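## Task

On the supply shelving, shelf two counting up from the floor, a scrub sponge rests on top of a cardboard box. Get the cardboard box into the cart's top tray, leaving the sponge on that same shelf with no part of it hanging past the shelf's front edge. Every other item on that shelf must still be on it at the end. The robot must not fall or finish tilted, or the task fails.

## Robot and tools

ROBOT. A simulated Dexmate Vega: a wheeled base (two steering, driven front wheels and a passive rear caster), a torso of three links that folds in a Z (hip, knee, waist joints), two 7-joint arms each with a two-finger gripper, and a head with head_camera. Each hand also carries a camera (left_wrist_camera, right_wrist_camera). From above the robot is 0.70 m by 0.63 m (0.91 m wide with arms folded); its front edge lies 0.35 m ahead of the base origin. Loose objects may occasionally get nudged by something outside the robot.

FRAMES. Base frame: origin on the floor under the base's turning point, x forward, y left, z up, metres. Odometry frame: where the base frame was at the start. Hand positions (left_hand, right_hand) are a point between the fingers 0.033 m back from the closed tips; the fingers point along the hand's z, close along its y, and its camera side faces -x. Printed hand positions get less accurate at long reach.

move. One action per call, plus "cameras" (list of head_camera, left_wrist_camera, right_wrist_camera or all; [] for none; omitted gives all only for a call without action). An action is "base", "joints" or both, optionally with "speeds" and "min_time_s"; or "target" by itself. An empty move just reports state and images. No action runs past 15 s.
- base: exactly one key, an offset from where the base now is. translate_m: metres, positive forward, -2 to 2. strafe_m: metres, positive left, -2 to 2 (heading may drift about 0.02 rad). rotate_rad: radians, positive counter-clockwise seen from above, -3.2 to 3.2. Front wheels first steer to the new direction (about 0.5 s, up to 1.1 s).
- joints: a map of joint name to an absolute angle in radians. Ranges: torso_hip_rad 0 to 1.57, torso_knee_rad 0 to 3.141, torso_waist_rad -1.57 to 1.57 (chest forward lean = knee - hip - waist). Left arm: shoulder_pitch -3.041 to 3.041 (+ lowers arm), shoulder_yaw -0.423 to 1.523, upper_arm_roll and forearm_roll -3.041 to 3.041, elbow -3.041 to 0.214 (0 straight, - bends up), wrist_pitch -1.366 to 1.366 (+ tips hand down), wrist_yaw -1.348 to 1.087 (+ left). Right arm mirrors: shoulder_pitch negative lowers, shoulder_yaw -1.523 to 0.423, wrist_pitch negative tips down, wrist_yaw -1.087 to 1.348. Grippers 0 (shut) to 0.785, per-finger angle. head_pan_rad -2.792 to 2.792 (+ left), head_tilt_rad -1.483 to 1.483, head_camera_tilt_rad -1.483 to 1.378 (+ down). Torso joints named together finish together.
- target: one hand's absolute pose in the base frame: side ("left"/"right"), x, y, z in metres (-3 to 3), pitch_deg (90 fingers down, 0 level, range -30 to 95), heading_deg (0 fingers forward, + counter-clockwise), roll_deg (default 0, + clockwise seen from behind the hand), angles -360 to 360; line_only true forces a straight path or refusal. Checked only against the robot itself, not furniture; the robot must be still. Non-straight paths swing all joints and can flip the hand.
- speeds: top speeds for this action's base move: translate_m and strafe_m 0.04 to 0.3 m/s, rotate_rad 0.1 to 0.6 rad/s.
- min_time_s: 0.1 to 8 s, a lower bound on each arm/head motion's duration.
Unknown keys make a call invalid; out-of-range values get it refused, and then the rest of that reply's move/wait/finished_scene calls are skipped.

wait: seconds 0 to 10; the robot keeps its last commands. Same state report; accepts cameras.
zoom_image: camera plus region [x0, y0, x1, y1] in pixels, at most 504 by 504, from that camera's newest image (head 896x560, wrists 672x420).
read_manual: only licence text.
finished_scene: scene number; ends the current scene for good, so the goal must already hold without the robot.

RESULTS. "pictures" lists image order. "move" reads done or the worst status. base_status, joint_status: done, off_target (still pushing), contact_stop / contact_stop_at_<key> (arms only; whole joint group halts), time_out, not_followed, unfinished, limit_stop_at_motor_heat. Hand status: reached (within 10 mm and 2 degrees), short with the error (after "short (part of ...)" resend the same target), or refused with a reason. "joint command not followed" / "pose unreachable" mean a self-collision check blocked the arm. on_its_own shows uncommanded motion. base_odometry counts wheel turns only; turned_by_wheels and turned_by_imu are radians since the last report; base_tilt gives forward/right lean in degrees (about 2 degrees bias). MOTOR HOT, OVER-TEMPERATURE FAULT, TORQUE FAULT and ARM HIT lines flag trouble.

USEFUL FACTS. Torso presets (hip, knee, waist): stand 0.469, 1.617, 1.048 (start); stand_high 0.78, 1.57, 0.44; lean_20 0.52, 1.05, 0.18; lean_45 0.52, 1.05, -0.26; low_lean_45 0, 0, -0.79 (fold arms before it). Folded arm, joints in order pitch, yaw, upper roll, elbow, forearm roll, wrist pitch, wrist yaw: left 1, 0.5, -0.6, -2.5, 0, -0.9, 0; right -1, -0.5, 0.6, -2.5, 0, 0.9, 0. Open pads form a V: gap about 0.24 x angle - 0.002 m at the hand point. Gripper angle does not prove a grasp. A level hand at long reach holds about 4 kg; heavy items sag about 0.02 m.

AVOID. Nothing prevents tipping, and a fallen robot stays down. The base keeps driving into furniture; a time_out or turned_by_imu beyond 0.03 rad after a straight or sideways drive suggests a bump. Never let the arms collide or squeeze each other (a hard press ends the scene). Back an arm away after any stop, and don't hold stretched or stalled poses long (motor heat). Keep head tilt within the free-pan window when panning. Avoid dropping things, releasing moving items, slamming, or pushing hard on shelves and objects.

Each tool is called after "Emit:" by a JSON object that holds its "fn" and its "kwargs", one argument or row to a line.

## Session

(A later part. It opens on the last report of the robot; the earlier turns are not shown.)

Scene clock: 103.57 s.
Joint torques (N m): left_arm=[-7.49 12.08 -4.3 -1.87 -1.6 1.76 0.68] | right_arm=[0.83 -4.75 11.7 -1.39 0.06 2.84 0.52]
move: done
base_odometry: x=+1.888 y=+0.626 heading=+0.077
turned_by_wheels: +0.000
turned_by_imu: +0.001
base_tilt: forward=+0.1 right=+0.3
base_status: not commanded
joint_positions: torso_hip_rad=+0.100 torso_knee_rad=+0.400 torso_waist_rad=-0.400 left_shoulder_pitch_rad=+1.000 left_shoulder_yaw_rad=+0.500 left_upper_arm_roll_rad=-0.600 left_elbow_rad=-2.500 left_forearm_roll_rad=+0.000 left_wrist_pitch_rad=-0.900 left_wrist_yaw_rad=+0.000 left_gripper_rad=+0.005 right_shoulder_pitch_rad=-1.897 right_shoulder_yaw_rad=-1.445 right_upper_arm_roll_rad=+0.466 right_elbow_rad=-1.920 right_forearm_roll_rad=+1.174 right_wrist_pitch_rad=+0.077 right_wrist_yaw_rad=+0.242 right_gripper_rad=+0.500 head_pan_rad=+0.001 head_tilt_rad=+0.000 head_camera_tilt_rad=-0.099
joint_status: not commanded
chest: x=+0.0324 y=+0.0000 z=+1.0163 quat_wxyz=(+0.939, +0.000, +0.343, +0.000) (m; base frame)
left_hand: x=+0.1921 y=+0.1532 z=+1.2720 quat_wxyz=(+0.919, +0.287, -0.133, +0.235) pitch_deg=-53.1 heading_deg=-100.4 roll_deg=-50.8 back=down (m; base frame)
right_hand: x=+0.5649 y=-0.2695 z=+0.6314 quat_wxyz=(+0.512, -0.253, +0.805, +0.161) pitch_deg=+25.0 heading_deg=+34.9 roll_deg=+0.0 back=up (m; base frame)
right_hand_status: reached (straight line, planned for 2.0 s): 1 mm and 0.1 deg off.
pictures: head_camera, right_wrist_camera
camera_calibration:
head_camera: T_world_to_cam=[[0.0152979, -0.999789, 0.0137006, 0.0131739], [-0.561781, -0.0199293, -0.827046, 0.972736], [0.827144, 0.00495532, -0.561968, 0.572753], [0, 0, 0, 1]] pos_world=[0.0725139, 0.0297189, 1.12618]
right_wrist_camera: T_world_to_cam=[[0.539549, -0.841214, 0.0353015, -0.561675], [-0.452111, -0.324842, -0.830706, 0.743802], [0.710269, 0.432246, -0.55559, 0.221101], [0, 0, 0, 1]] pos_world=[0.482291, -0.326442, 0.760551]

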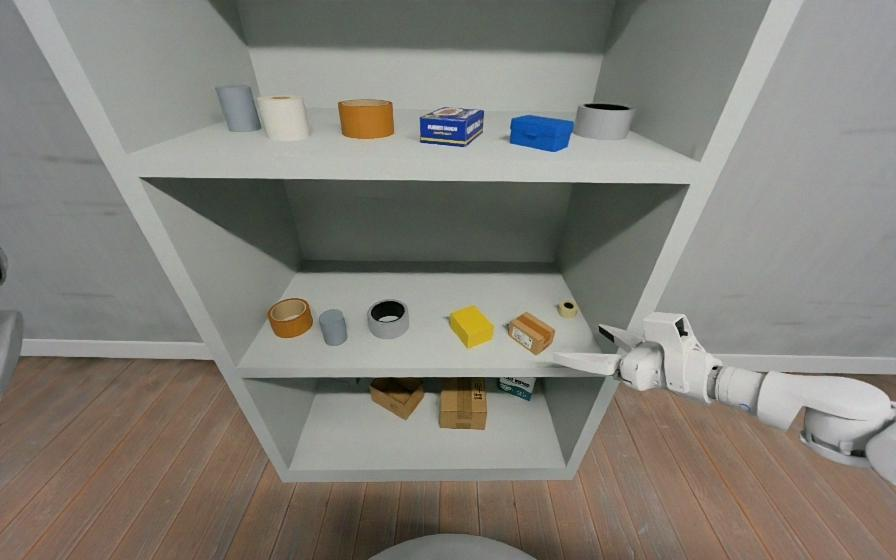

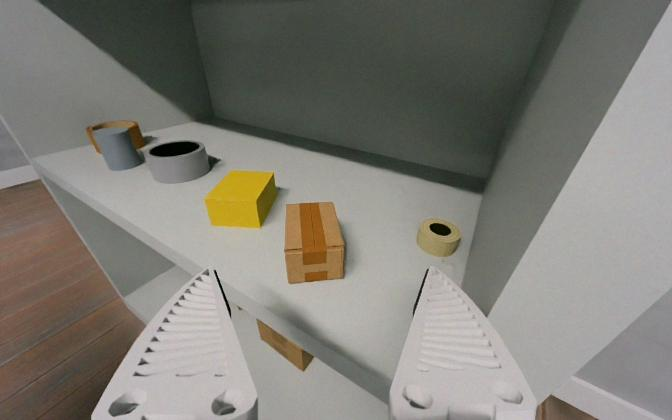

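Emit:
{"fn": "move", "kwargs": {
  "target": {"side":"right","x":0.58,"y":-0.266,"z":0.632,"pitch_deg":25,"heading_deg":41},
  "cameras": ["right_wrist_camera"]
}}

Emit:
{"fn": "move", "kwargs": {
  "target": {"side":"right","x":0.69,"y":-0.1705,"z":0.563,"pitch_deg":25,"heading_deg":41,"line_only":true},
  "cameras": ["right_wrist_camera"]
}}

Scene clock: 107.47 s.
Joint torques (N m): left_arm=[-7.25 12.11 -4.09 -2.57 -1.66 2.08 0.84] | right_arm=[18.54 -11.04 9.14 6.14 1.1 4.29 -2.12]
move: done
base_odometry: x=+1.888 y=+0.626 heading=+0.077
turned_by_wheels: +0.000
turned_by_imu: +0.001
base_tilt: forward=+0.1 right=+0.3
base_status: not commanded
joint_positions: torso_hip_rad=+0.100 torso_knee_rad=+0.400 torso_waist_rad=-0.400 left_shoulder_pitch_rad=+1.000 left_shoulder_yaw_rad=+0.500 left_upper_arm_roll_rad=-0.600 left_elbow_rad=-2.500 left_forearm_roll_rad=+0.000 left_wrist_pitch_rad=-0.900 left_wrist_yaw_rad=+0.000 left_gripper_rad=+0.005 right_shoulder_pitch_rad=-1.568 right_shoulder_yaw_rad=-1.522 right_upper_arm_roll_rad=+0.155 right_elbow_rad=-1.797 right_forearm_roll_rad=+1.205 right_wrist_pitch_rad=+0.119 right_wrist_yaw_rad=+0.402 right_gripper_rad=+0.500 head_pan_rad=+0.001 head_tilt_rad=+0.000 head_camera_tilt_rad=-0.099
joint_status: not commanded
chest: x=+0.0324 y=+0.0000 z=+1.0163 quat_wxyz=(+0.939, +0.000, +0.343, +0.000) (m; base frame)
left_hand: x=+0.1921 y=+0.1532 z=+1.2720 quat_wxyz=(+0.919, +0.287, -0.133, +0.235) pitch_deg=-53.1 heading_deg=-100.4 roll_deg=-50.8 back=down (m; base frame)
right_hand: x=+0.5790 y=-0.2654 z=+0.6312 quat_wxyz=(+0.503, -0.295, +0.790, +0.189) pitch_deg=+25.0 heading_deg=+41.0 roll_deg=+0.1 back=up (m; base frame)
right_hand_status: reached (straight line, planned for 1.4 s): 1 mm and 0.1 deg off.
pictures: right_wrist_camera
camera_calibration:
right_wrist_camera: T_world_to_cam=[[0.625597, -0.779427, 0.0335077, -0.598151], [-0.416078, -0.369676, -0.830794, 0.718783], [0.65993, 0.5058, -0.555571, 0.257837], [0, 0, 0, 1]] pos_world=[0.503117, -0.330912, 0.76045]

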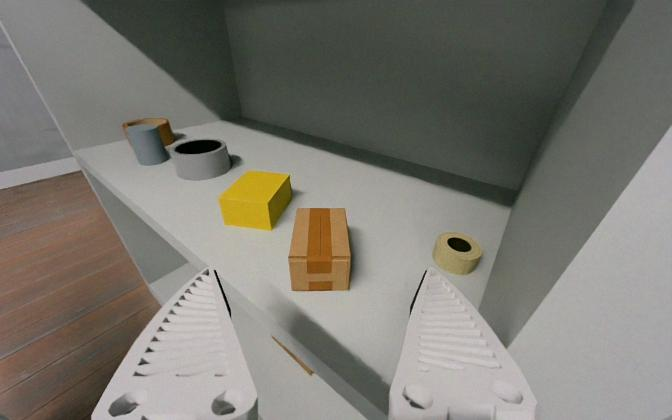

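Scene clock: 112.33 s.
Joint torques (N m): left_arm=[-6.82 11.27 -4 -1.57 -1.57 1.5 0.8] | right_arm=[18.64 -4.83 5.48 -3.99 0.55 1.72 0.16]
move: done
base_odometry: x=+1.888 y=+0.626 heading=+0.077
turned_by_wheels: +0.000
turned_by_imu: +0.001
base_tilt: forward=+0.2 right=+0.3
base_status: not commanded
joint_positions: torso_hip_rad=+0.100 torso_knee_rad=+0.400 torso_waist_rad=-0.400 left_shoulder_pitch_rad=+1.000 left_shoulder_yaw_rad=+0.500 left_upper_arm_roll_rad=-0.600 left_elbow_rad=-2.500 left_forearm_roll_rad=+0.000 left_wrist_pitch_rad=-0.900 left_wrist_yaw_rad=+0.000 left_gripper_rad=+0.005 right_shoulder_pitch_rad=-0.631 right_shoulder_yaw_rad=-0.973 right_upper_arm_roll_rad=-0.545 right_elbow_rad=-1.577 right_forearm_roll_rad=+0.805 right_wrist_pitch_rad=-0.191 right_wrist_yaw_rad=+0.404 right_gripper_rad=+0.500 head_pan_rad=+0.001 head_tilt_rad=+0.000 head_camera_tilt_rad=-0.099
joint_status: not commanded
chest: x=+0.0324 y=+0.0000 z=+1.0163 quat_wxyz=(+0.939, +0.000, +0.343, +0.000) (m; base frame)
left_hand: x=+0.1921 y=+0.1532 z=+1.2720 quat_wxyz=(+0.919, +0.287, -0.133, +0.235) pitch_deg=-53.1 heading_deg=-100.4 roll_deg=-50.8 back=down (m; base frame)
right_hand: x=+0.6888 y=-0.1723 z=+0.5632 quat_wxyz=(+0.503, -0.295, +0.790, +0.188) pitch_deg=+25.0 heading_deg=+40.9 roll_deg=+0.0 back=up (m; base frame)
right_hand_status: reached (straight line, planned for 3.3 s): 2 mm and 0.1 deg off.
pictures: right_wrist_camera
camera_calibration:
right_wrist_camera: T_world_to_cam=[[0.625373, -0.779536, 0.0350965, -0.592638], [-0.415231, -0.37052, -0.830842, 0.741571], [0.660675, 0.505013, -0.555401, 0.0997884], [0, 0, 0, 1]] pos_world=[0.612616, -0.23761, 0.692351]

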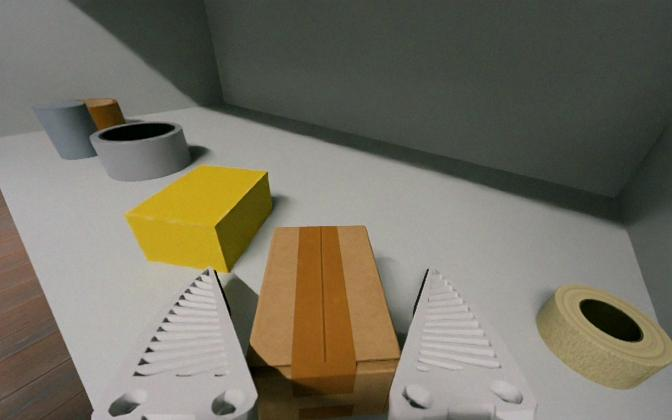

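Emit:
{"fn": "move", "kwargs": {
  "target": {"side":"right","x":0.675,"y":-0.1835,"z":0.563,"pitch_deg":25,"heading_deg":41,"line_only":true}
}}

Emit:
{"fn": "move", "kwargs": {
  "joints": {"right_gripper_rad": 0.36}
}}

Emit:
{"fn": "move", "kwargs": {
  "joints": {"right_gripper_rad": 0.3},
  "cameras": ["right_wrist_camera"]
}}

Emit:
{"fn": "move", "kwargs": {
  "joints": {"right_gripper_rad": 0.23},
  "cameras": ["right_wrist_camera"]
}}

Scene clock: 114.23 s.
Joint torques (N m): left_arm=[-8.56 11.68 -3.98 -2.37 -1.66 1.37 0.69] | right_arm=[6.47 -10.68 10.88 -8.05 0.65 3.71 0.31]
move: done
base_odometry: x=+1.888 y=+0.626 heading=+0.077
turned_by_wheels: +0.000
turned_by_imu: +0.000
base_tilt: forward=+0.1 right=+0.3
base_status: not commanded
joint_positions: torso_hip_rad=+0.100 torso_knee_rad=+0.400 torso_waist_rad=-0.400 left_shoulder_pitch_rad=+1.000 left_shoulder_yaw_rad=+0.500 left_upper_arm_roll_rad=-0.600 left_elbow_rad=-2.500 left_forearm_roll_rad=+0.000 left_wrist_pitch_rad=-0.900 left_wrist_yaw_rad=+0.000 left_gripper_rad=+0.005 right_shoulder_pitch_rad=-0.679 right_shoulder_yaw_rad=-1.013 right_upper_arm_roll_rad=-0.522 right_elbow_rad=-1.602 right_forearm_roll_rad=+0.825 right_wrist_pitch_rad=-0.167 right_wrist_yaw_rad=+0.406 right_gripper_rad=+0.500 head_pan_rad=+0.001 head_tilt_rad=+0.000 head_camera_tilt_rad=-0.099
joint_status: not commanded
chest: x=+0.0324 y=+0.0000 z=+1.0163 quat_wxyz=(+0.939, +0.000, +0.343, +0.000) (m; base frame)
left_hand: x=+0.1921 y=+0.1532 z=+1.2720 quat_wxyz=(+0.919, +0.287, -0.133, +0.235) pitch_deg=-53.1 heading_deg=-100.4 roll_deg=-50.8 back=down (m; base frame)
right_hand: x=+0.6763 y=-0.1825 z=+0.5624 quat_wxyz=(+0.503, -0.295, +0.790, +0.188) pitch_deg=+25.1 heading_deg=+41.0 roll_deg=+0.0 back=up (m; base frame)
right_hand_status: reached (straight line, planned for 0.5 s): 2 mm and 0.1 deg off.
camera_calibration:
head_camera: T_world_to_cam=[[0.0152979, -0.999789, 0.0137006, 0.0131739], [-0.561781, -0.0199293, -0.827046, 0.972736], [0.827144, 0.00495532, -0.561968, 0.572753], [0, 0, 0, 1]] pos_world=[0.0725139, 0.0297189, 1.12618]
left_wrist_camera: T_world_to_cam=[[0.489708, -0.721916, -0.488901, 0.634628], [0.871641, 0.392055, 0.294167, -0.538937], [-0.0206879, -0.570202, 0.821244, -0.799785], [0, 0, 0, 1]] pos_world=[0.142431, 0.213401, 1.12563]
right_wrist_camera: T_world_to_cam=[[0.626019, -0.779012, 0.0352199, -0.593217], [-0.415299, -0.371283, -0.830467, 0.731697], [0.660021, 0.505261, -0.555953, 0.113513], [0, 0, 0, 1]] pos_world=[0.600317, -0.24781, 0.691652]

Scene clock: 114.87 s.
Joint torques (N m): left_arm=[-7.93 10.8 -3.85 -2.29 -1.64 1.97 0.65] | right_arm=[7.5 -8.82 9.75 -8.39 0.64 3.18 0.53]
move: done
base_odometry: x=+1.888 y=+0.626 heading=+0.077
turned_by_wheels: +0.000
turned_by_imu: +0.000
base_tilt: forward=+0.2 right=+0.3
base_status: not commanded
joint_positions: torso_hip_rad=+0.100 torso_knee_rad=+0.400 torso_waist_rad=-0.400 left_shoulder_pitch_rad=+1.000 left_shoulder_yaw_rad=+0.500 left_upper_arm_roll_rad=-0.600 left_elbow_rad=-2.500 left_forearm_roll_rad=+0.000 left_wrist_pitch_rad=-0.900 left_wrist_yaw_rad=+0.000 left_gripper_rad=+0.005 right_shoulder_pitch_rad=-0.683 right_shoulder_yaw_rad=-1.016 right_upper_arm_roll_rad=-0.520 right_elbow_rad=-1.604 right_forearm_roll_rad=+0.827 right_wrist_pitch_rad=-0.164 right_wrist_yaw_rad=+0.406 right_gripper_rad=+0.360 head_pan_rad=+0.001 head_tilt_rad=+0.000 head_camera_tilt_rad=-0.099
joint_status: all done
chest: x=+0.0324 y=+0.0000 z=+1.0163 quat_wxyz=(+0.939, +0.000, +0.343, +0.000) (m; base frame)
left_hand: x=+0.1920 y=+0.1532 z=+1.2720 quat_wxyz=(+0.919, +0.287, -0.133, +0.235) pitch_deg=-53.1 heading_deg=-100.4 roll_deg=-50.8 back=down (m; base frame)
right_hand: x=+0.6753 y=-0.1833 z=+0.5626 quat_wxyz=(+0.503, -0.295, +0.790, +0.188) pitch_deg=+25.0 heading_deg=+41.0 roll_deg=+0.0 back=up (m; base frame)
camera_calibration:
head_camera: T_world_to_cam=[[0.0152979, -0.999789, 0.0137006, 0.0131739], [-0.561781, -0.0199293, -0.827046, 0.972736], [0.827144, 0.00495532, -0.561968, 0.572753], [0, 0, 0, 1]] pos_world=[0.0725139, 0.0297189, 1.12618]
left_wrist_camera: T_world_to_cam=[[0.489708, -0.721916, -0.488901, 0.634628], [0.871641, 0.392055, 0.294167, -0.538937], [-0.0206879, -0.570202, 0.821244, -0.799785], [0, 0, 0, 1]] pos_world=[0.142431, 0.213401, 1.12563]
right_wrist_camera: T_world_to_cam=[[0.626147, -0.778903, 0.0353488, -0.593435], [-0.415039, -0.371336, -0.830574, 0.730935], [0.660063, 0.50539, -0.555786, 0.114575], [0, 0, 0, 1]] pos_world=[0.599317, -0.248711, 0.691752]

Scene clock: 115.37 s.
Joint torques (N m): left_arm=[-7.52 11.62 -4.08 -1.57 -1.72 1.99 0.8] | right_arm=[6.71 -10.23 10.64 -9.15 0.85 2.94 0.33]
move: done
base_odometry: x=+1.888 y=+0.626 heading=+0.077
turned_by_wheels: +0.000
turned_by_imu: +0.000
base_tilt: forward=+0.2 right=+0.3
base_status: not commanded
joint_positions: torso_hip_rad=+0.100 torso_knee_rad=+0.400 torso_waist_rad=-0.400 left_shoulder_pitch_rad=+1.000 left_shoulder_yaw_rad=+0.500 left_upper_arm_roll_rad=-0.600 left_elbow_rad=-2.500 left_forearm_roll_rad=+0.000 left_wrist_pitch_rad=-0.900 left_wrist_yaw_rad=+0.000 left_gripper_rad=+0.005 right_shoulder_pitch_rad=-0.684 right_shoulder_yaw_rad=-1.017 right_upper_arm_roll_rad=-0.519 right_elbow_rad=-1.605 right_forearm_roll_rad=+0.827 right_wrist_pitch_rad=-0.164 right_wrist_yaw_rad=+0.406 right_gripper_rad=+0.300 head_pan_rad=+0.001 head_tilt_rad=+0.000 head_camera_tilt_rad=-0.099
joint_status: all done
chest: x=+0.0324 y=+0.0000 z=+1.0163 quat_wxyz=(+0.939, +0.000, +0.343, +0.000) (m; base frame)
left_hand: x=+0.1920 y=+0.1532 z=+1.2720 quat_wxyz=(+0.919, +0.287, -0.133, +0.235) pitch_deg=-53.1 heading_deg=-100.4 roll_deg=-50.8 back=down (m; base frame)
right_hand: x=+0.6751 y=-0.1835 z=+0.5626 quat_wxyz=(+0.503, -0.295, +0.790, +0.188) pitch_deg=+25.0 heading_deg=+41.0 roll_deg=+0.0 back=up (m; base frame)
pictures: right_wrist_camera
camera_calibration:
right_wrist_camera: T_world_to_cam=[[0.626199, -0.778864, 0.0353065, -0.593317], [-0.415014, -0.371318, -0.830594, 0.730777], [0.660029, 0.505464, -0.555758, 0.114843], [0, 0, 0, 1]] pos_world=[0.599017, -0.248811, 0.691751]

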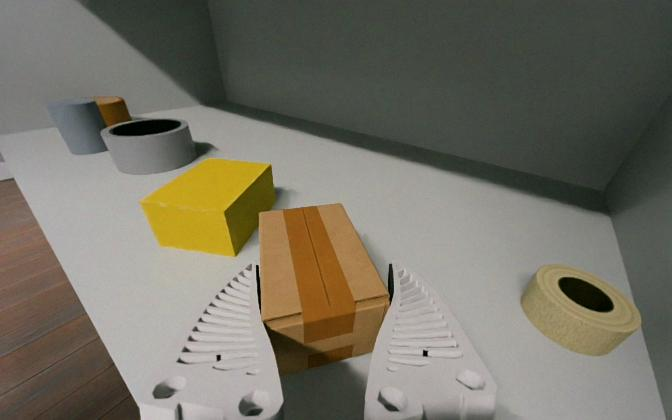

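Scene clock: 115.90 s.
Joint torques (N m): left_arm=[-7.86 11.34 -3.96 -3.52 -1.68 1.72 0.79] | right_arm=[7.61 -9.08 10.11 -9.84 0.8 3.5 -0.01]
move: done
base_odometry: x=+1.888 y=+0.626 heading=+0.077
turned_by_wheels: +0.000
turned_by_imu: +0.000
base_tilt: forward=+0.2 right=+0.3
base_status: not commanded
joint_positions: torso_hip_rad=+0.100 torso_knee_rad=+0.400 torso_waist_rad=-0.400 left_shoulder_pitch_rad=+1.000 left_shoulder_yaw_rad=+0.500 left_upper_arm_roll_rad=-0.600 left_elbow_rad=-2.500 left_forearm_roll_rad=+0.000 left_wrist_pitch_rad=-0.900 left_wrist_yaw_rad=+0.000 left_gripper_rad=+0.005 right_shoulder_pitch_rad=-0.684 right_shoulder_yaw_rad=-1.018 right_upper_arm_roll_rad=-0.519 right_elbow_rad=-1.605 right_forearm_roll_rad=+0.828 right_wrist_pitch_rad=-0.164 right_wrist_yaw_rad=+0.406 right_gripper_rad=+0.230 head_pan_rad=+0.001 head_tilt_rad=+0.000 head_camera_tilt_rad=-0.099
joint_status: all done
chest: x=+0.0324 y=+0.0000 z=+1.0163 quat_wxyz=(+0.939, +0.000, +0.343, +0.000) (m; base frame)
left_hand: x=+0.1920 y=+0.1532 z=+1.2720 quat_wxyz=(+0.919, +0.287, -0.133, +0.235) pitch_deg=-53.1 heading_deg=-100.4 roll_deg=-50.8 back=down (m; base frame)
right_hand: x=+0.6749 y=-0.1835 z=+0.5626 quat_wxyz=(+0.503, -0.295, +0.790, +0.188) pitch_deg=+25.0 heading_deg=+41.0 roll_deg=+0.0 back=up (m; base frame)
pictures: right_wrist_camera
camera_calibration:
right_wrist_camera: T_world_to_cam=[[0.62624, -0.778832, 0.0352724, -0.593325], [-0.41504, -0.37134, -0.830571, 0.730693], [0.659973, 0.505498, -0.555794, 0.115026], [0, 0, 0, 1]] pos_world=[0.598917, -0.248911, 0.691751]

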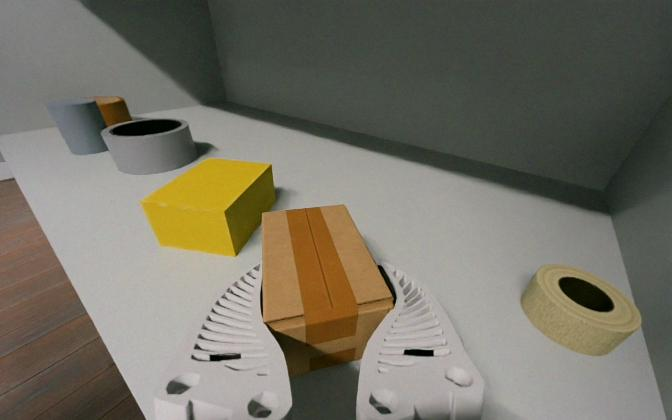

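Emit:
{"fn": "move", "kwargs": {
  "joints": {"right_gripper_rad": 0.18}
}}

Emit:
{"fn": "move", "kwargs": {
  "target": {"side":"right","x":0.67,"y":-0.187,"z":0.585,"pitch_deg":25,"heading_deg":41,"line_only":true},
  "cameras": ["right_wrist_camera","head_camera"]
}}

Emit:
{"fn": "zoom_image", "kwargs": {
  "camera": "head_camera",
  "region": [420, 250, 660, 410]
}}

Scene clock: 117.00 s.
Joint torques (N m): left_arm=[-8.45 11 -4.25 -3.08 -1.58 1.75 0.71] | right_arm=[7.58 -9.78 10.05 -7.79 0.48 2.34 0.12]
move: done
base_odometry: x=+1.888 y=+0.626 heading=+0.077
turned_by_wheels: +0.000
turned_by_imu: +0.000
base_tilt: forward=+0.1 right=+0.3
base_status: not commanded
joint_positions: torso_hip_rad=+0.100 torso_knee_rad=+0.400 torso_waist_rad=-0.400 left_shoulder_pitch_rad=+1.000 left_shoulder_yaw_rad=+0.500 left_upper_arm_roll_rad=-0.600 left_elbow_rad=-2.500 left_forearm_roll_rad=+0.000 left_wrist_pitch_rad=-0.900 left_wrist_yaw_rad=+0.000 left_gripper_rad=+0.005 right_shoulder_pitch_rad=-0.684 right_shoulder_yaw_rad=-1.018 right_upper_arm_roll_rad=-0.519 right_elbow_rad=-1.605 right_forearm_roll_rad=+0.828 right_wrist_pitch_rad=-0.164 right_wrist_yaw_rad=+0.406 right_gripper_rad=+0.180 head_pan_rad=+0.001 head_tilt_rad=+0.000 head_camera_tilt_rad=-0.099
joint_status: all done
chest: x=+0.0324 y=+0.0000 z=+1.0163 quat_wxyz=(+0.939, +0.000, +0.343, +0.000) (m; base frame)
left_hand: x=+0.1920 y=+0.1532 z=+1.2720 quat_wxyz=(+0.919, +0.287, -0.133, +0.235) pitch_deg=-53.1 heading_deg=-100.4 roll_deg=-50.8 back=down (m; base frame)
right_hand: x=+0.6749 y=-0.1835 z=+0.5626 quat_wxyz=(+0.503, -0.295, +0.790, +0.188) pitch_deg=+25.0 heading_deg=+41.0 roll_deg=+0.0 back=up (m; base frame)
camera_calibration:
head_camera: T_world_to_cam=[[0.0152979, -0.999789, 0.0137006, 0.0131739], [-0.561781, -0.0199293, -0.827046, 0.972736], [0.827144, 0.00495532, -0.561968, 0.572753], [0, 0, 0, 1]] pos_world=[0.0725139, 0.0297189, 1.12618]
left_wrist_camera: T_world_to_cam=[[0.489708, -0.721916, -0.488901, 0.634628], [0.871641, 0.392055, 0.294167, -0.538937], [-0.0206879, -0.570202, 0.821244, -0.799785], [0, 0, 0, 1]] pos_world=[0.142431, 0.213401, 1.12563]
right_wrist_camera: T_world_to_cam=[[0.626318, -0.778769, 0.0352825, -0.593363], [-0.414976, -0.371371, -0.830589, 0.730659], [0.65994, 0.505571, -0.555767, 0.115045], [0, 0, 0, 1]] pos_world=[0.598917, -0.248911, 0.691751]

Scene clock: 118.63 s.
Joint torques (N m): left_arm=[-7.49 10.15 -4.2 -2.55 -1.68 1.93 0.77] | right_arm=[7.95 -8.44 11.8 -7.37 0.87 3.09 -0.53]
move: done
base_odometry: x=+1.888 y=+0.626 heading=+0.077
turned_by_wheels: +0.000
turned_by_imu: +0.000
base_tilt: forward=+0.1 right=+0.3
base_status: not commanded
joint_positions: torso_hip_rad=+0.100 torso_knee_rad=+0.400 torso_waist_rad=-0.400 left_shoulder_pitch_rad=+1.000 left_shoulder_yaw_rad=+0.500 left_upper_arm_roll_rad=-0.600 left_elbow_rad=-2.500 left_forearm_roll_rad=+0.000 left_wrist_pitch_rad=-0.900 left_wrist_yaw_rad=+0.000 left_gripper_rad=+0.005 right_shoulder_pitch_rad=-0.709 right_shoulder_yaw_rad=-1.071 right_upper_arm_roll_rad=-0.481 right_elbow_rad=-1.675 right_forearm_roll_rad=+0.873 right_wrist_pitch_rad=-0.196 right_wrist_yaw_rad=+0.390 right_gripper_rad=+0.180 head_pan_rad=+0.001 head_tilt_rad=+0.000 head_camera_tilt_rad=-0.099
joint_status: not commanded
chest: x=+0.0324 y=+0.0000 z=+1.0163 quat_wxyz=(+0.939, +0.000, +0.343, +0.000) (m; base frame)
left_hand: x=+0.1920 y=+0.1532 z=+1.2720 quat_wxyz=(+0.919, +0.287, -0.133, +0.235) pitch_deg=-53.1 heading_deg=-100.4 roll_deg=-50.8 back=down (m; base frame)
right_hand: x=+0.6703 y=-0.1870 z=+0.5828 quat_wxyz=(+0.503, -0.295, +0.790, +0.188) pitch_deg=+25.0 heading_deg=+41.0 roll_deg=+0.0 back=up (m; base frame)
right_hand_status: reached (straight line, planned for 0.6 s): 2 mm and 0.1 deg off.
pictures: head_camera, right_wrist_camera
camera_calibration:
head_camera: T_world_to_cam=[[0.0152979, -0.999789, 0.0137006, 0.0131739], [-0.561781, -0.0199293, -0.827046, 0.972736], [0.827144, 0.00495532, -0.561968, 0.572753], [0, 0, 0, 1]] pos_world=[0.0725139, 0.0297189, 1.12618]
right_wrist_camera: T_world_to_cam=[[0.62611, -0.778942, 0.0351456, -0.593669], [-0.415245, -0.371244, -0.830512, 0.744485], [0.659968, 0.505398, -0.555891, 0.13111], [0, 0, 0, 1]] pos_world=[0.594317, -0.252311, 0.712052]

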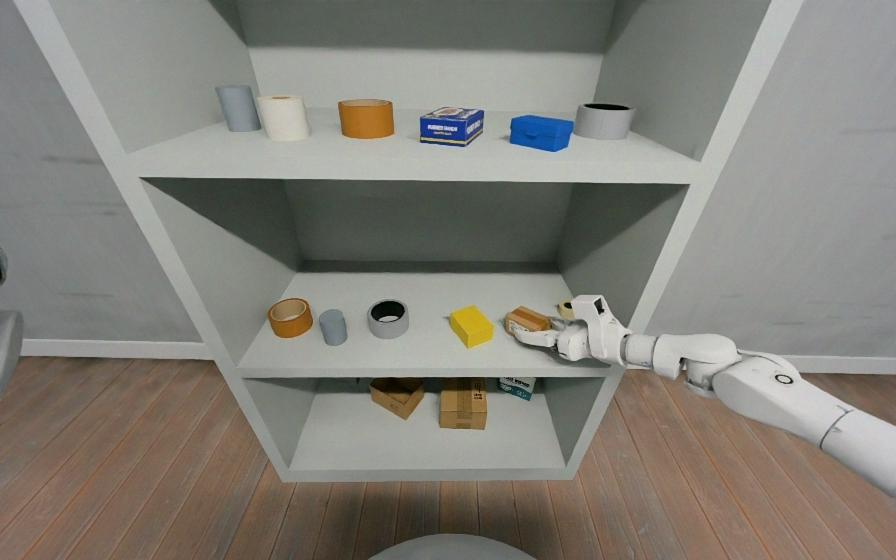

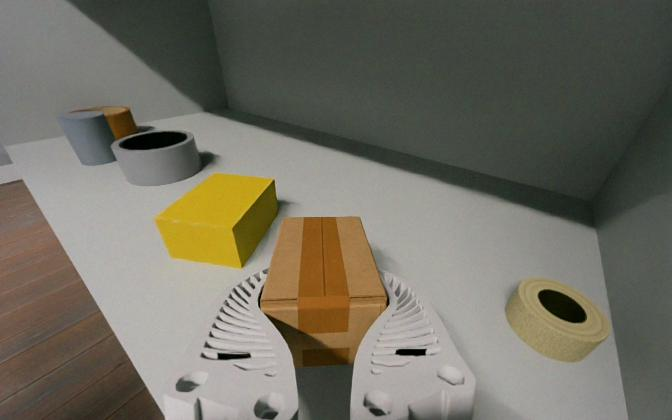

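Scaled by 2.100 from the camera's 896x560 image, which has a finer 960x600 frame.

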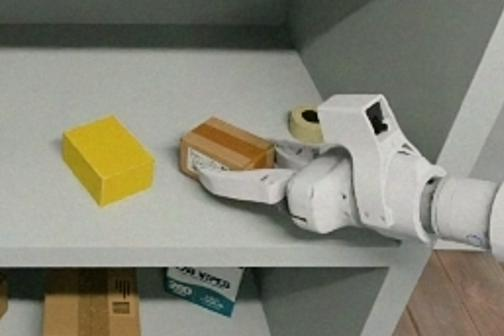

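Emit:
{"fn": "move", "kwargs": {
  "target": {"side":"right","x":0.665,"y":-0.19,"z":0.65,"pitch_deg":25,"heading_deg":41,"line_only":true}
}}

Emit:
{"fn": "move", "kwargs": {
  "base": {"translate_m": -0.6},
  "speeds": {"translate_m": 0.2},
  "cameras": ["right_wrist_camera","head_camera"]
}}

Emit:
{"fn": "zoom_image", "kwargs": {
  "camera": "head_camera",
  "region": [300, 150, 660, 400]
}}

Scene clock: 122.00 s.
Joint torques (N m): left_arm=[-7.17 10.52 -4.01 -2.77 -1.59 1.4 0.7] | right_arm=[7.1 -8.89 11.98 -6.25 0.79 2.89 -0.14]
move: done
base_odometry: x=+1.888 y=+0.626 heading=+0.077
turned_by_wheels: +0.000
turned_by_imu: +0.001
base_tilt: forward=+0.2 right=+0.3
base_status: not commanded
joint_positions: torso_hip_rad=+0.100 torso_knee_rad=+0.400 torso_waist_rad=-0.400 left_shoulder_pitch_rad=+1.000 left_shoulder_yaw_rad=+0.500 left_upper_arm_roll_rad=-0.600 left_elbow_rad=-2.500 left_forearm_roll_rad=+0.000 left_wrist_pitch_rad=-0.900 left_wrist_yaw_rad=+0.000 left_gripper_rad=+0.005 right_shoulder_pitch_rad=-0.740 right_shoulder_yaw_rad=-1.202 right_upper_arm_roll_rad=-0.368 right_elbow_rad=-1.836 right_forearm_roll_rad=+1.011 right_wrist_pitch_rad=-0.302 right_wrist_yaw_rad=+0.349 right_gripper_rad=+0.180 head_pan_rad=+0.001 head_tilt_rad=+0.000 head_camera_tilt_rad=-0.099
joint_status: not commanded
chest: x=+0.0324 y=+0.0000 z=+1.0163 quat_wxyz=(+0.939, +0.000, +0.343, +0.000) (m; base frame)
left_hand: x=+0.1921 y=+0.1532 z=+1.2720 quat_wxyz=(+0.919, +0.287, -0.133, +0.235) pitch_deg=-53.1 heading_deg=-100.4 roll_deg=-50.8 back=down (m; base frame)
right_hand: x=+0.6653 y=-0.1903 z=+0.6473 quat_wxyz=(+0.503, -0.295, +0.790, +0.188) pitch_deg=+25.0 heading_deg=+41.0 roll_deg=+0.0 back=up (m; base frame)
right_hand_status: reached (straight line, planned for 0.9 s): 3 mm and 0.1 deg off.
camera_calibration:
head_camera: T_world_to_cam=[[0.0152979, -0.999789, 0.0137006, 0.0131739], [-0.561781, -0.0199293, -0.827046, 0.972736], [0.827144, 0.00495532, -0.561968, 0.572753], [0, 0, 0, 1]] pos_world=[0.0725139, 0.0297189, 1.12618]
left_wrist_camera: T_world_to_cam=[[0.489708, -0.721916, -0.488901, 0.634628], [0.871641, 0.392055, 0.294167, -0.538937], [-0.0206879, -0.570202, 0.821244, -0.799785], [0, 0, 0, 1]] pos_world=[0.142431, 0.213401, 1.12563]
right_wrist_camera: T_world_to_cam=[[0.625799, -0.779198, 0.0350265, -0.59518], [-0.415279, -0.370865, -0.830664, 0.794908], [0.660241, 0.505283, -0.555671, 0.171688], [0, 0, 0, 1]] pos_world=[0.589216, -0.255711, 0.776551]

Scene clock: 126.30 s.
Joint torques (N m): left_arm=[-7.26 11.14 -3.83 -2.88 -1.65 1.4 0.81] | right_arm=[7.84 -8.6 12.24 -7.44 0.65 2.7 -0.22]
move: done
base_odometry: x=+1.290 y=+0.581 heading=+0.076
turned_by_wheels: -0.001
turned_by_imu: +0.003
base_tilt: forward=+0.1 right=+0.3
base_status: done
joint_positions: torso_hip_rad=+0.100 torso_knee_rad=+0.400 torso_waist_rad=-0.400 left_shoulder_pitch_rad=+1.000 left_shoulder_yaw_rad=+0.500 left_upper_arm_roll_rad=-0.600 left_elbow_rad=-2.500 left_forearm_roll_rad=+0.000 left_wrist_pitch_rad=-0.900 left_wrist_yaw_rad=+0.000 left_gripper_rad=+0.005 right_shoulder_pitch_rad=-0.741 right_shoulder_yaw_rad=-1.207 right_upper_arm_roll_rad=-0.364 right_elbow_rad=-1.841 right_forearm_roll_rad=+1.016 right_wrist_pitch_rad=-0.306 right_wrist_yaw_rad=+0.347 right_gripper_rad=+0.180 head_pan_rad=+0.001 head_tilt_rad=+0.000 head_camera_tilt_rad=-0.099
joint_status: not commanded
chest: x=+0.0325 y=+0.0000 z=+1.0163 quat_wxyz=(+0.939, +0.000, +0.343, +0.000) (m; base frame)
left_hand: x=+0.1921 y=+0.1532 z=+1.2720 quat_wxyz=(+0.919, +0.287, -0.133, +0.235) pitch_deg=-53.1 heading_deg=-100.4 roll_deg=-50.9 back=down (m; base frame)
right_hand: x=+0.6648 y=-0.1901 z=+0.6494 quat_wxyz=(+0.503, -0.295, +0.790, +0.188) pitch_deg=+25.1 heading_deg=+41.0 roll_deg=+0.0 back=up (m; base frame)
pictures: head_camera, right_wrist_camera
camera_calibration:
head_camera: T_world_to_cam=[[0.0152989, -0.999789, 0.0137021, 0.0131706], [-0.561781, -0.0199311, -0.827046, 0.972792], [0.827144, 0.00495534, -0.561968, 0.57267], [0, 0, 0, 1]] pos_world=[0.0726139, 0.0297189, 1.12618]
right_wrist_camera: T_world_to_cam=[[0.626257, -0.778828, 0.0350469, -0.595099], [-0.415371, -0.371368, -0.830393, 0.796235], [0.659749, 0.505482, -0.556075, 0.173552], [0, 0, 0, 1]] pos_world=[0.588918, -0.255511, 0.778552]

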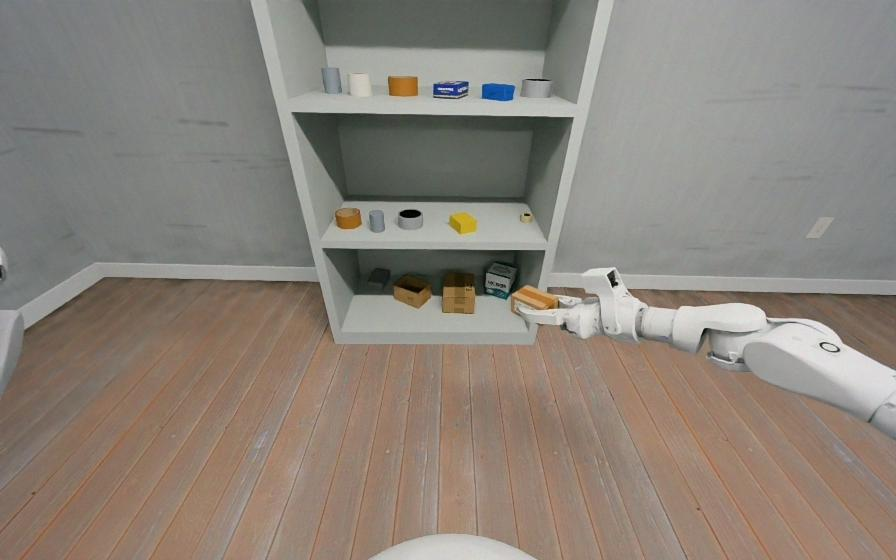

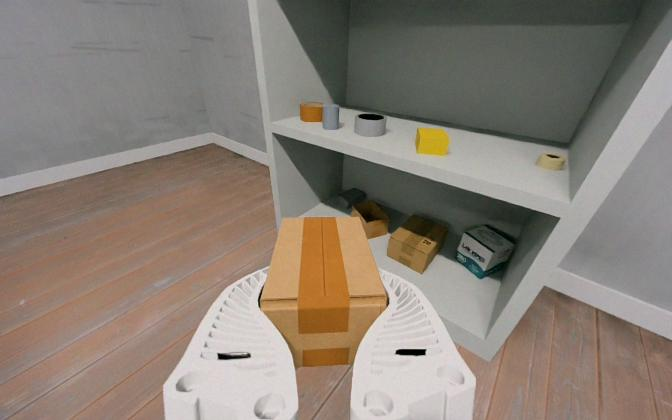

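Scaled by 1.400 from the camera's 896x560 image, which has a finer 960x600 frame.

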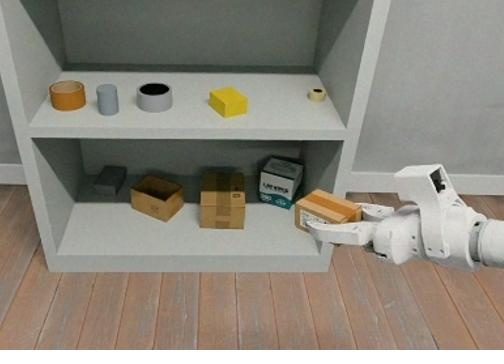

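Emit:
{"fn": "move", "kwargs": {
  "base": {"rotate_rad": -2.58},
  "speeds": {"rotate_rad": 0.5},
  "joints": {"head_camera_tilt_rad": -0.25}
}}

Emit:
{"fn": "move", "kwargs": {
  "target": {"side":"right","x":0.5,"y":-0.24,"z":0.90,"pitch_deg":25,"heading_deg":0},
  "cameras": ["right_wrist_camera","head_camera"]
}}

Scene clock: 133.47 s.
Joint torques (N m): left_arm=[-8.38 11.06 -3.72 -2.92 -1.61 1.78 0.85] | right_arm=[9.63 -9.19 11.89 -6.94 0.55 3.43 -0.18]
move: done
base_odometry: x=+1.289 y=+0.581 heading=-2.501
turned_by_wheels: -2.578
turned_by_imu: -2.507
base_tilt: forward=+0.1 right=+0.3
base_status: done
joint_positions: torso_hip_rad=+0.100 torso_knee_rad=+0.400 torso_waist_rad=-0.400 left_shoulder_pitch_rad=+1.000 left_shoulder_yaw_rad=+0.500 left_upper_arm_roll_rad=-0.600 left_elbow_rad=-2.500 left_forearm_roll_rad=+0.000 left_wrist_pitch_rad=-0.900 left_wrist_yaw_rad=+0.000 left_gripper_rad=+0.005 right_shoulder_pitch_rad=-0.741 right_shoulder_yaw_rad=-1.207 right_upper_arm_roll_rad=-0.364 right_elbow_rad=-1.841 right_forearm_roll_rad=+1.016 right_wrist_pitch_rad=-0.306 right_wrist_yaw_rad=+0.347 right_gripper_rad=+0.180 head_pan_rad=+0.001 head_tilt_rad=+0.000 head_camera_tilt_rad=-0.249
joint_status: all done
chest: x=+0.0325 y=+0.0000 z=+1.0163 quat_wxyz=(+0.939, +0.000, +0.343, +0.000) (m; base frame)
left_hand: x=+0.1921 y=+0.1532 z=+1.2720 quat_wxyz=(+0.919, +0.287, -0.133, +0.235) pitch_deg=-53.1 heading_deg=-100.4 roll_deg=-50.9 back=down (m; base frame)
right_hand: x=+0.6648 y=-0.1901 z=+0.6494 quat_wxyz=(+0.503, -0.295, +0.790, +0.188) pitch_deg=+25.1 heading_deg=+41.0 roll_deg=+0.0 back=up (m; base frame)
camera_calibration:
head_camera: T_world_to_cam=[[0.0130358, -0.999791, 0.0157429, 0.0108458], [-0.431952, -0.01983, -0.901679, 1.05364], [0.901802, 0.00495392, -0.43212, 0.427551], [0, 0, 0, 1]] pos_world=[0.069414, 0.0296191, 1.13463]
left_wrist_camera: T_world_to_cam=[[0.489665, -0.721908, -0.488955, 0.634693], [0.871667, 0.392069, 0.294072, -0.538836], [-0.0205888, -0.570203, 0.821246, -0.799802], [0, 0, 0, 1]] pos_world=[0.142432, 0.213401, 1.12563]
right_wrist_camera: T_world_to_cam=[[0.626257, -0.778828, 0.0350469, -0.595102], [-0.415371, -0.371368, -0.830393, 0.796318], [0.659749, 0.505482, -0.556075, 0.173607], [0, 0, 0, 1]] pos_world=[0.588918, -0.255511, 0.778652]

Scene clock: 133.77 s.
Joint torques (N m): left_arm=[-7.23 10.36 -4.11 -1.15 -1.73 1.83 0.83] | right_arm=[7.29 -8.73 11.93 -7.23 0.74 3.98 -0.37]
move: refused
base_odometry: x=+1.289 y=+0.581 heading=-2.501
turned_by_wheels: +0.000
turned_by_imu: +0.000
base_tilt: forward=+0.1 right=+0.3
base_status: not commanded
joint_positions: torso_hip_rad=+0.100 torso_knee_rad=+0.400 torso_waist_rad=-0.400 left_shoulder_pitch_rad=+1.000 left_shoulder_yaw_rad=+0.500 left_upper_arm_roll_rad=-0.600 left_elbow_rad=-2.500 left_forearm_roll_rad=+0.000 left_wrist_pitch_rad=-0.900 left_wrist_yaw_rad=+0.000 left_gripper_rad=+0.005 right_shoulder_pitch_rad=-0.741 right_shoulder_yaw_rad=-1.207 right_upper_arm_roll_rad=-0.364 right_elbow_rad=-1.841 right_forearm_roll_rad=+1.016 right_wrist_pitch_rad=-0.306 right_wrist_yaw_rad=+0.347 right_gripper_rad=+0.180 head_pan_rad=+0.001 head_tilt_rad=+0.000 head_camera_tilt_rad=-0.249
joint_status: not commanded
chest: x=+0.0325 y=+0.0000 z=+1.0163 quat_wxyz=(+0.939, +0.000, +0.343, +0.000) (m; base frame)
left_hand: x=+0.1921 y=+0.1532 z=+1.2720 quat_wxyz=(+0.919, +0.287, -0.133, +0.235) pitch_deg=-53.1 heading_deg=-100.4 roll_deg=-50.9 back=down (m; base frame)
right_hand: x=+0.6648 y=-0.1901 z=+0.6494 quat_wxyz=(+0.503, -0.295, +0.790, +0.188) pitch_deg=+25.1 heading_deg=+41.0 roll_deg=+0.0 back=up (m; base frame)
right_hand_status: refused: the best posture that gets there brings the right upper arm within 2.2 cm of the right forearm (limit 2.6). Nothing moved.
pictures: head_camera, right_wrist_camera
camera_calibration:
head_camera: T_world_to_cam=[[0.0130358, -0.999791, 0.0157429, 0.0108458], [-0.431952, -0.01983, -0.901679, 1.05364], [0.901802, 0.00495392, -0.43212, 0.427551], [0, 0, 0, 1]] pos_world=[0.069414, 0.0296191, 1.13463]
right_wrist_camera: T_world_to_cam=[[0.626257, -0.778828, 0.0350469, -0.595102], [-0.415371, -0.371368, -0.830393, 0.796318], [0.659749, 0.505482, -0.556075, 0.173607], [0, 0, 0, 1]] pos_world=[0.588918, -0.255511, 0.778652]

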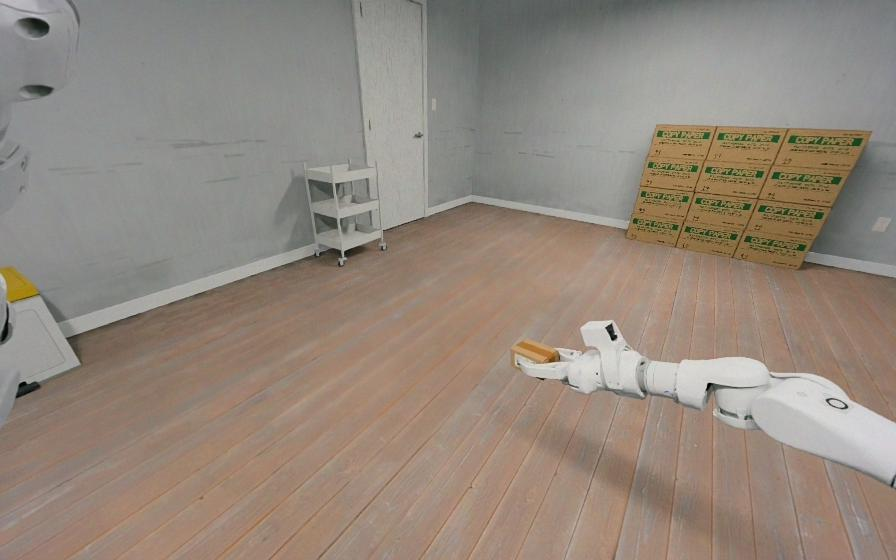

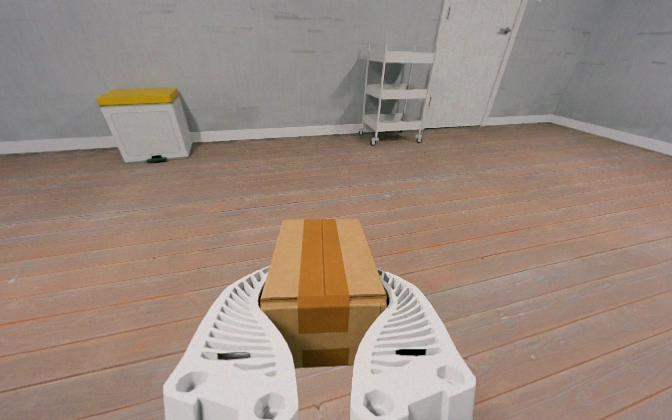

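Emit:
{"fn": "move", "kwargs": {
  "target": {"side":"right","x":0.60,"y":-0.2,"z":0.86,"pitch_deg":28,"heading_deg":0}
}}

Emit:
{"fn": "move", "kwargs": {
  "base": {"translate_m": 2.0}
}}

Emit:
{"fn": "move", "kwargs": {
  "base": {"rotate_rad": 0.965},
  "speeds": {"rotate_rad": 0.5},
  "cameras": ["right_wrist_camera","head_camera"]
}}

Scene clock: 142.47 s.
Joint torques (N m): left_arm=[-7.1 11.7 -4.13 -2.05 -1.58 1.49 0.78] | right_arm=[18.59 -4.09 4.71 -1.85 -1.41 -1.09 0.21]
move: done
base_odometry: x=+1.289 y=+0.581 heading=-2.501
turned_by_wheels: +0.000
turned_by_imu: +0.002
base_tilt: forward=+0.1 right=+0.3
base_status: not commanded
joint_positions: torso_hip_rad=+0.100 torso_knee_rad=+0.400 torso_waist_rad=-0.400 left_shoulder_pitch_rad=+1.000 left_shoulder_yaw_rad=+0.500 left_upper_arm_roll_rad=-0.600 left_elbow_rad=-2.500 left_forearm_roll_rad=+0.000 left_wrist_pitch_rad=-0.900 left_wrist_yaw_rad=+0.000 left_gripper_rad=+0.005 right_shoulder_pitch_rad=-0.058 right_shoulder_yaw_rad=-1.410 right_upper_arm_roll_rad=-0.615 right_elbow_rad=-2.670 right_forearm_roll_rad=-0.944 right_wrist_pitch_rad=+0.330 right_wrist_yaw_rad=+1.345 right_gripper_rad=+0.180 head_pan_rad=+0.001 head_tilt_rad=+0.000 head_camera_tilt_rad=-0.249
joint_status: not commanded
chest: x=+0.0325 y=+0.0000 z=+1.0163 quat_wxyz=(+0.939, +0.000, +0.343, +0.000) (m; base frame)
left_hand: x=+0.1921 y=+0.1532 z=+1.2720 quat_wxyz=(+0.919, +0.287, -0.133, +0.235) pitch_deg=-53.1 heading_deg=-100.4 roll_deg=-50.9 back=down (m; base frame)
right_hand: x=+0.5995 y=-0.1990 z=+0.8576 quat_wxyz=(+0.003, -0.859, +0.001, -0.512) pitch_deg=+28.4 heading_deg=+0.2 roll_deg=+0.4 back=down (m; base frame)
right_hand_status: reached (checked arc [the straight line was blocked; over the whole arc the hand travels 0.45 m to end 0.22 m from its start, up to 0.17 m off the straight line; right_forearm_roll_rad turns most, 1.97 rad; on the way or at its end the hand turns up to 162 deg from its attitude at the start], planned for 6.5 s): 3 mm and 0.5 deg off.
camera_calibration:
head_camera: T_world_to_cam=[[0.0130358, -0.999791, 0.0157429, 0.0108458], [-0.431952, -0.01983, -0.901679, 1.05364], [0.901802, 0.00495392, -0.43212, 0.427551], [0, 0, 0, 1]] pos_world=[0.069414, 0.0296191, 1.13463]
left_wrist_camera: T_world_to_cam=[[0.489665, -0.721908, -0.488955, 0.634693], [0.871667, 0.392069, 0.294072, -0.538836], [-0.0205888, -0.570203, 0.821246, -0.799802], [0, 0, 0, 1]] pos_world=[0.142432, 0.213401, 1.12563]
right_wrist_camera: T_world_to_cam=[[-0.052331, 0.998507, 0.0156362, 0.208725], [0.335652, 0.00284017, 0.941982, -0.957038], [0.940531, 0.0545432, -0.335299, -0.110412], [0, 0, 0, 1]] pos_world=[0.436, -0.199673, 0.861228]

Scene clock: 151.37 s.
Joint torques (N m): left_arm=[-7.66 11.33 -3.81 -2.35 -1.71 1.7 0.78] | right_arm=[18.82 -4.29 6.21 -2.21 -1.21 -1.08 0.1]
move: done
base_odometry: x=-0.318 y=-0.610 heading=-2.502
turned_by_wheels: -0.001
turned_by_imu: -0.009
base_tilt: forward=+0.2 right=+0.3
base_status: done
joint_positions: torso_hip_rad=+0.100 torso_knee_rad=+0.400 torso_waist_rad=-0.400 left_shoulder_pitch_rad=+1.000 left_shoulder_yaw_rad=+0.500 left_upper_arm_roll_rad=-0.600 left_elbow_rad=-2.500 left_forearm_roll_rad=+0.000 left_wrist_pitch_rad=-0.900 left_wrist_yaw_rad=+0.000 left_gripper_rad=+0.005 right_shoulder_pitch_rad=-0.056 right_shoulder_yaw_rad=-1.411 right_upper_arm_roll_rad=-0.615 right_elbow_rad=-2.673 right_forearm_roll_rad=-0.950 right_wrist_pitch_rad=+0.332 right_wrist_yaw_rad=+1.348 right_gripper_rad=+0.180 head_pan_rad=+0.001 head_tilt_rad=+0.000 head_camera_tilt_rad=-0.249
joint_status: not commanded
chest: x=+0.0325 y=+0.0000 z=+1.0163 quat_wxyz=(+0.939, +0.000, +0.343, +0.000) (m; base frame)
left_hand: x=+0.1922 y=+0.1532 z=+1.2720 quat_wxyz=(+0.919, +0.287, -0.133, +0.235) pitch_deg=-53.1 heading_deg=-100.4 roll_deg=-50.9 back=down (m; base frame)
right_hand: x=+0.5999 y=-0.1999 z=+0.8596 quat_wxyz=(+0.000, -0.857, +0.000, -0.515) pitch_deg=+28.0 heading_deg=+0.0 roll_deg=+0.0 back=down (m; base frame)
camera_calibration:
head_camera: T_world_to_cam=[[0.0130359, -0.999791, 0.0157431, 0.0108442], [-0.431952, -0.0198302, -0.901679, 1.05368], [0.901802, 0.00495392, -0.43212, 0.427461], [0, 0, 0, 1]] pos_world=[0.069514, 0.0296191, 1.13463]
left_wrist_camera: T_world_to_cam=[[0.489665, -0.721908, -0.488955, 0.634693], [0.871667, 0.392069, 0.294072, -0.538836], [-0.0205888, -0.570203, 0.821246, -0.799802], [0, 0, 0, 1]] pos_world=[0.142432, 0.213401, 1.12563]
right_wrist_camera: T_world_to_cam=[[-0.0515804, 0.998624, 0.00946308, 0.214544], [0.329674, 0.00808215, 0.94406, -0.956232], [0.942685, 0.0518148, -0.329638, -0.11678], [0, 0, 0, 1]] pos_world=[0.436398, -0.200469, 0.862215]

Scene clock: 154.73 s.
Joint torques (N m): left_arm=[-7.84 10.85 -3.84 -2.38 -1.69 1.32 0.91] | right_arm=[17.13 -5.87 5.73 -2.18 -1.37 -1.46 -0.05]
move: done
base_odometry: x=-0.319 y=-0.611 heading=-1.538
turned_by_wheels: +0.964
turned_by_imu: +0.938
base_tilt: forward=+0.2 right=+0.3
base_status: done
joint_positions: torso_hip_rad=+0.100 torso_knee_rad=+0.400 torso_waist_rad=-0.400 left_shoulder_pitch_rad=+1.000 left_shoulder_yaw_rad=+0.500 left_upper_arm_roll_rad=-0.600 left_elbow_rad=-2.500 left_forearm_roll_rad=+0.000 left_wrist_pitch_rad=-0.900 left_wrist_yaw_rad=+0.000 left_gripper_rad=+0.005 right_shoulder_pitch_rad=-0.056 right_shoulder_yaw_rad=-1.411 right_upper_arm_roll_rad=-0.615 right_elbow_rad=-2.673 right_forearm_roll_rad=-0.950 right_wrist_pitch_rad=+0.332 right_wrist_yaw_rad=+1.348 right_gripper_rad=+0.180 head_pan_rad=+0.001 head_tilt_rad=+0.000 head_camera_tilt_rad=-0.249
joint_status: not commanded
chest: x=+0.0325 y=+0.0000 z=+1.0163 quat_wxyz=(+0.939, +0.000, +0.343, +0.000) (m; base frame)
left_hand: x=+0.1922 y=+0.1532 z=+1.2720 quat_wxyz=(+0.919, +0.287, -0.133, +0.235) pitch_deg=-53.1 heading_deg=-100.4 roll_deg=-50.9 back=down (m; base frame)
right_hand: x=+0.5999 y=-0.1999 z=+0.8596 quat_wxyz=(+0.000, -0.857, +0.000, -0.515) pitch_deg=+28.0 heading_deg=+0.0 roll_deg=+0.0 back=down (m; base frame)
pictures: head_camera, right_wrist_camera
camera_calibration:
head_camera: T_world_to_cam=[[0.0130358, -0.999791, 0.0157429, 0.0108445], [-0.431952, -0.01983, -0.901679, 1.05368], [0.901802, 0.00495392, -0.43212, 0.427461], [0, 0, 0, 1]] pos_world=[0.069514, 0.0296191, 1.13463]
right_wrist_camera: T_world_to_cam=[[-0.0516147, 0.998623, 0.00936929, 0.214639], [0.329669, 0.00818185, 0.944061, -0.956211], [0.942685, 0.0518162, -0.329637, -0.11678], [0, 0, 0, 1]] pos_world=[0.436398, -0.200469, 0.862215]

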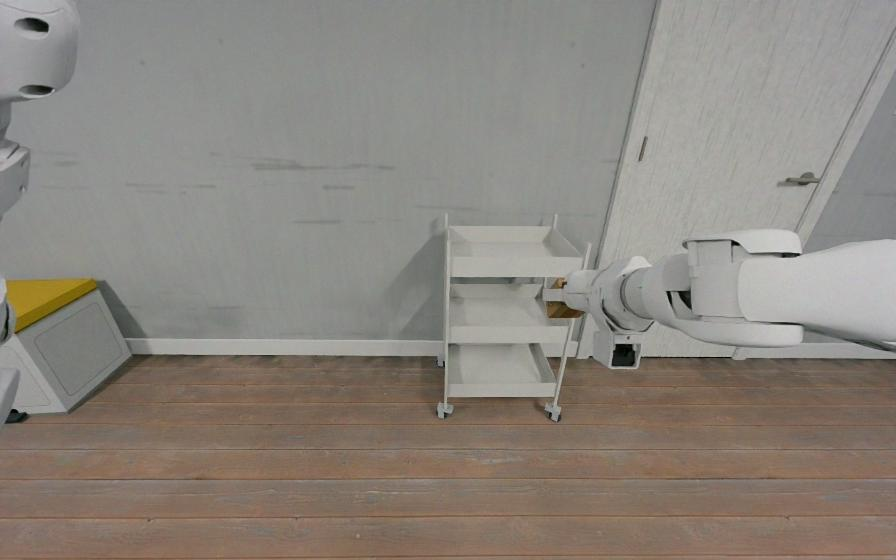

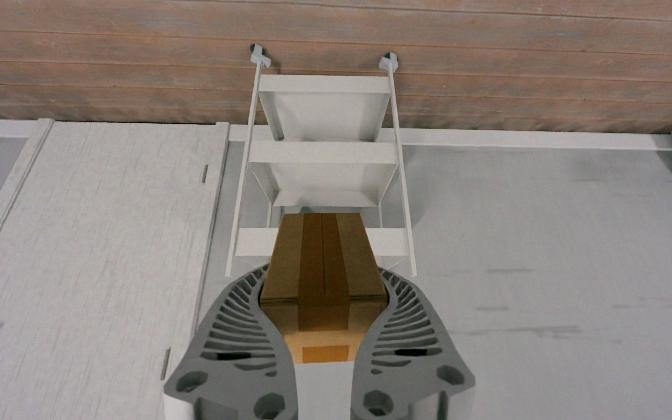

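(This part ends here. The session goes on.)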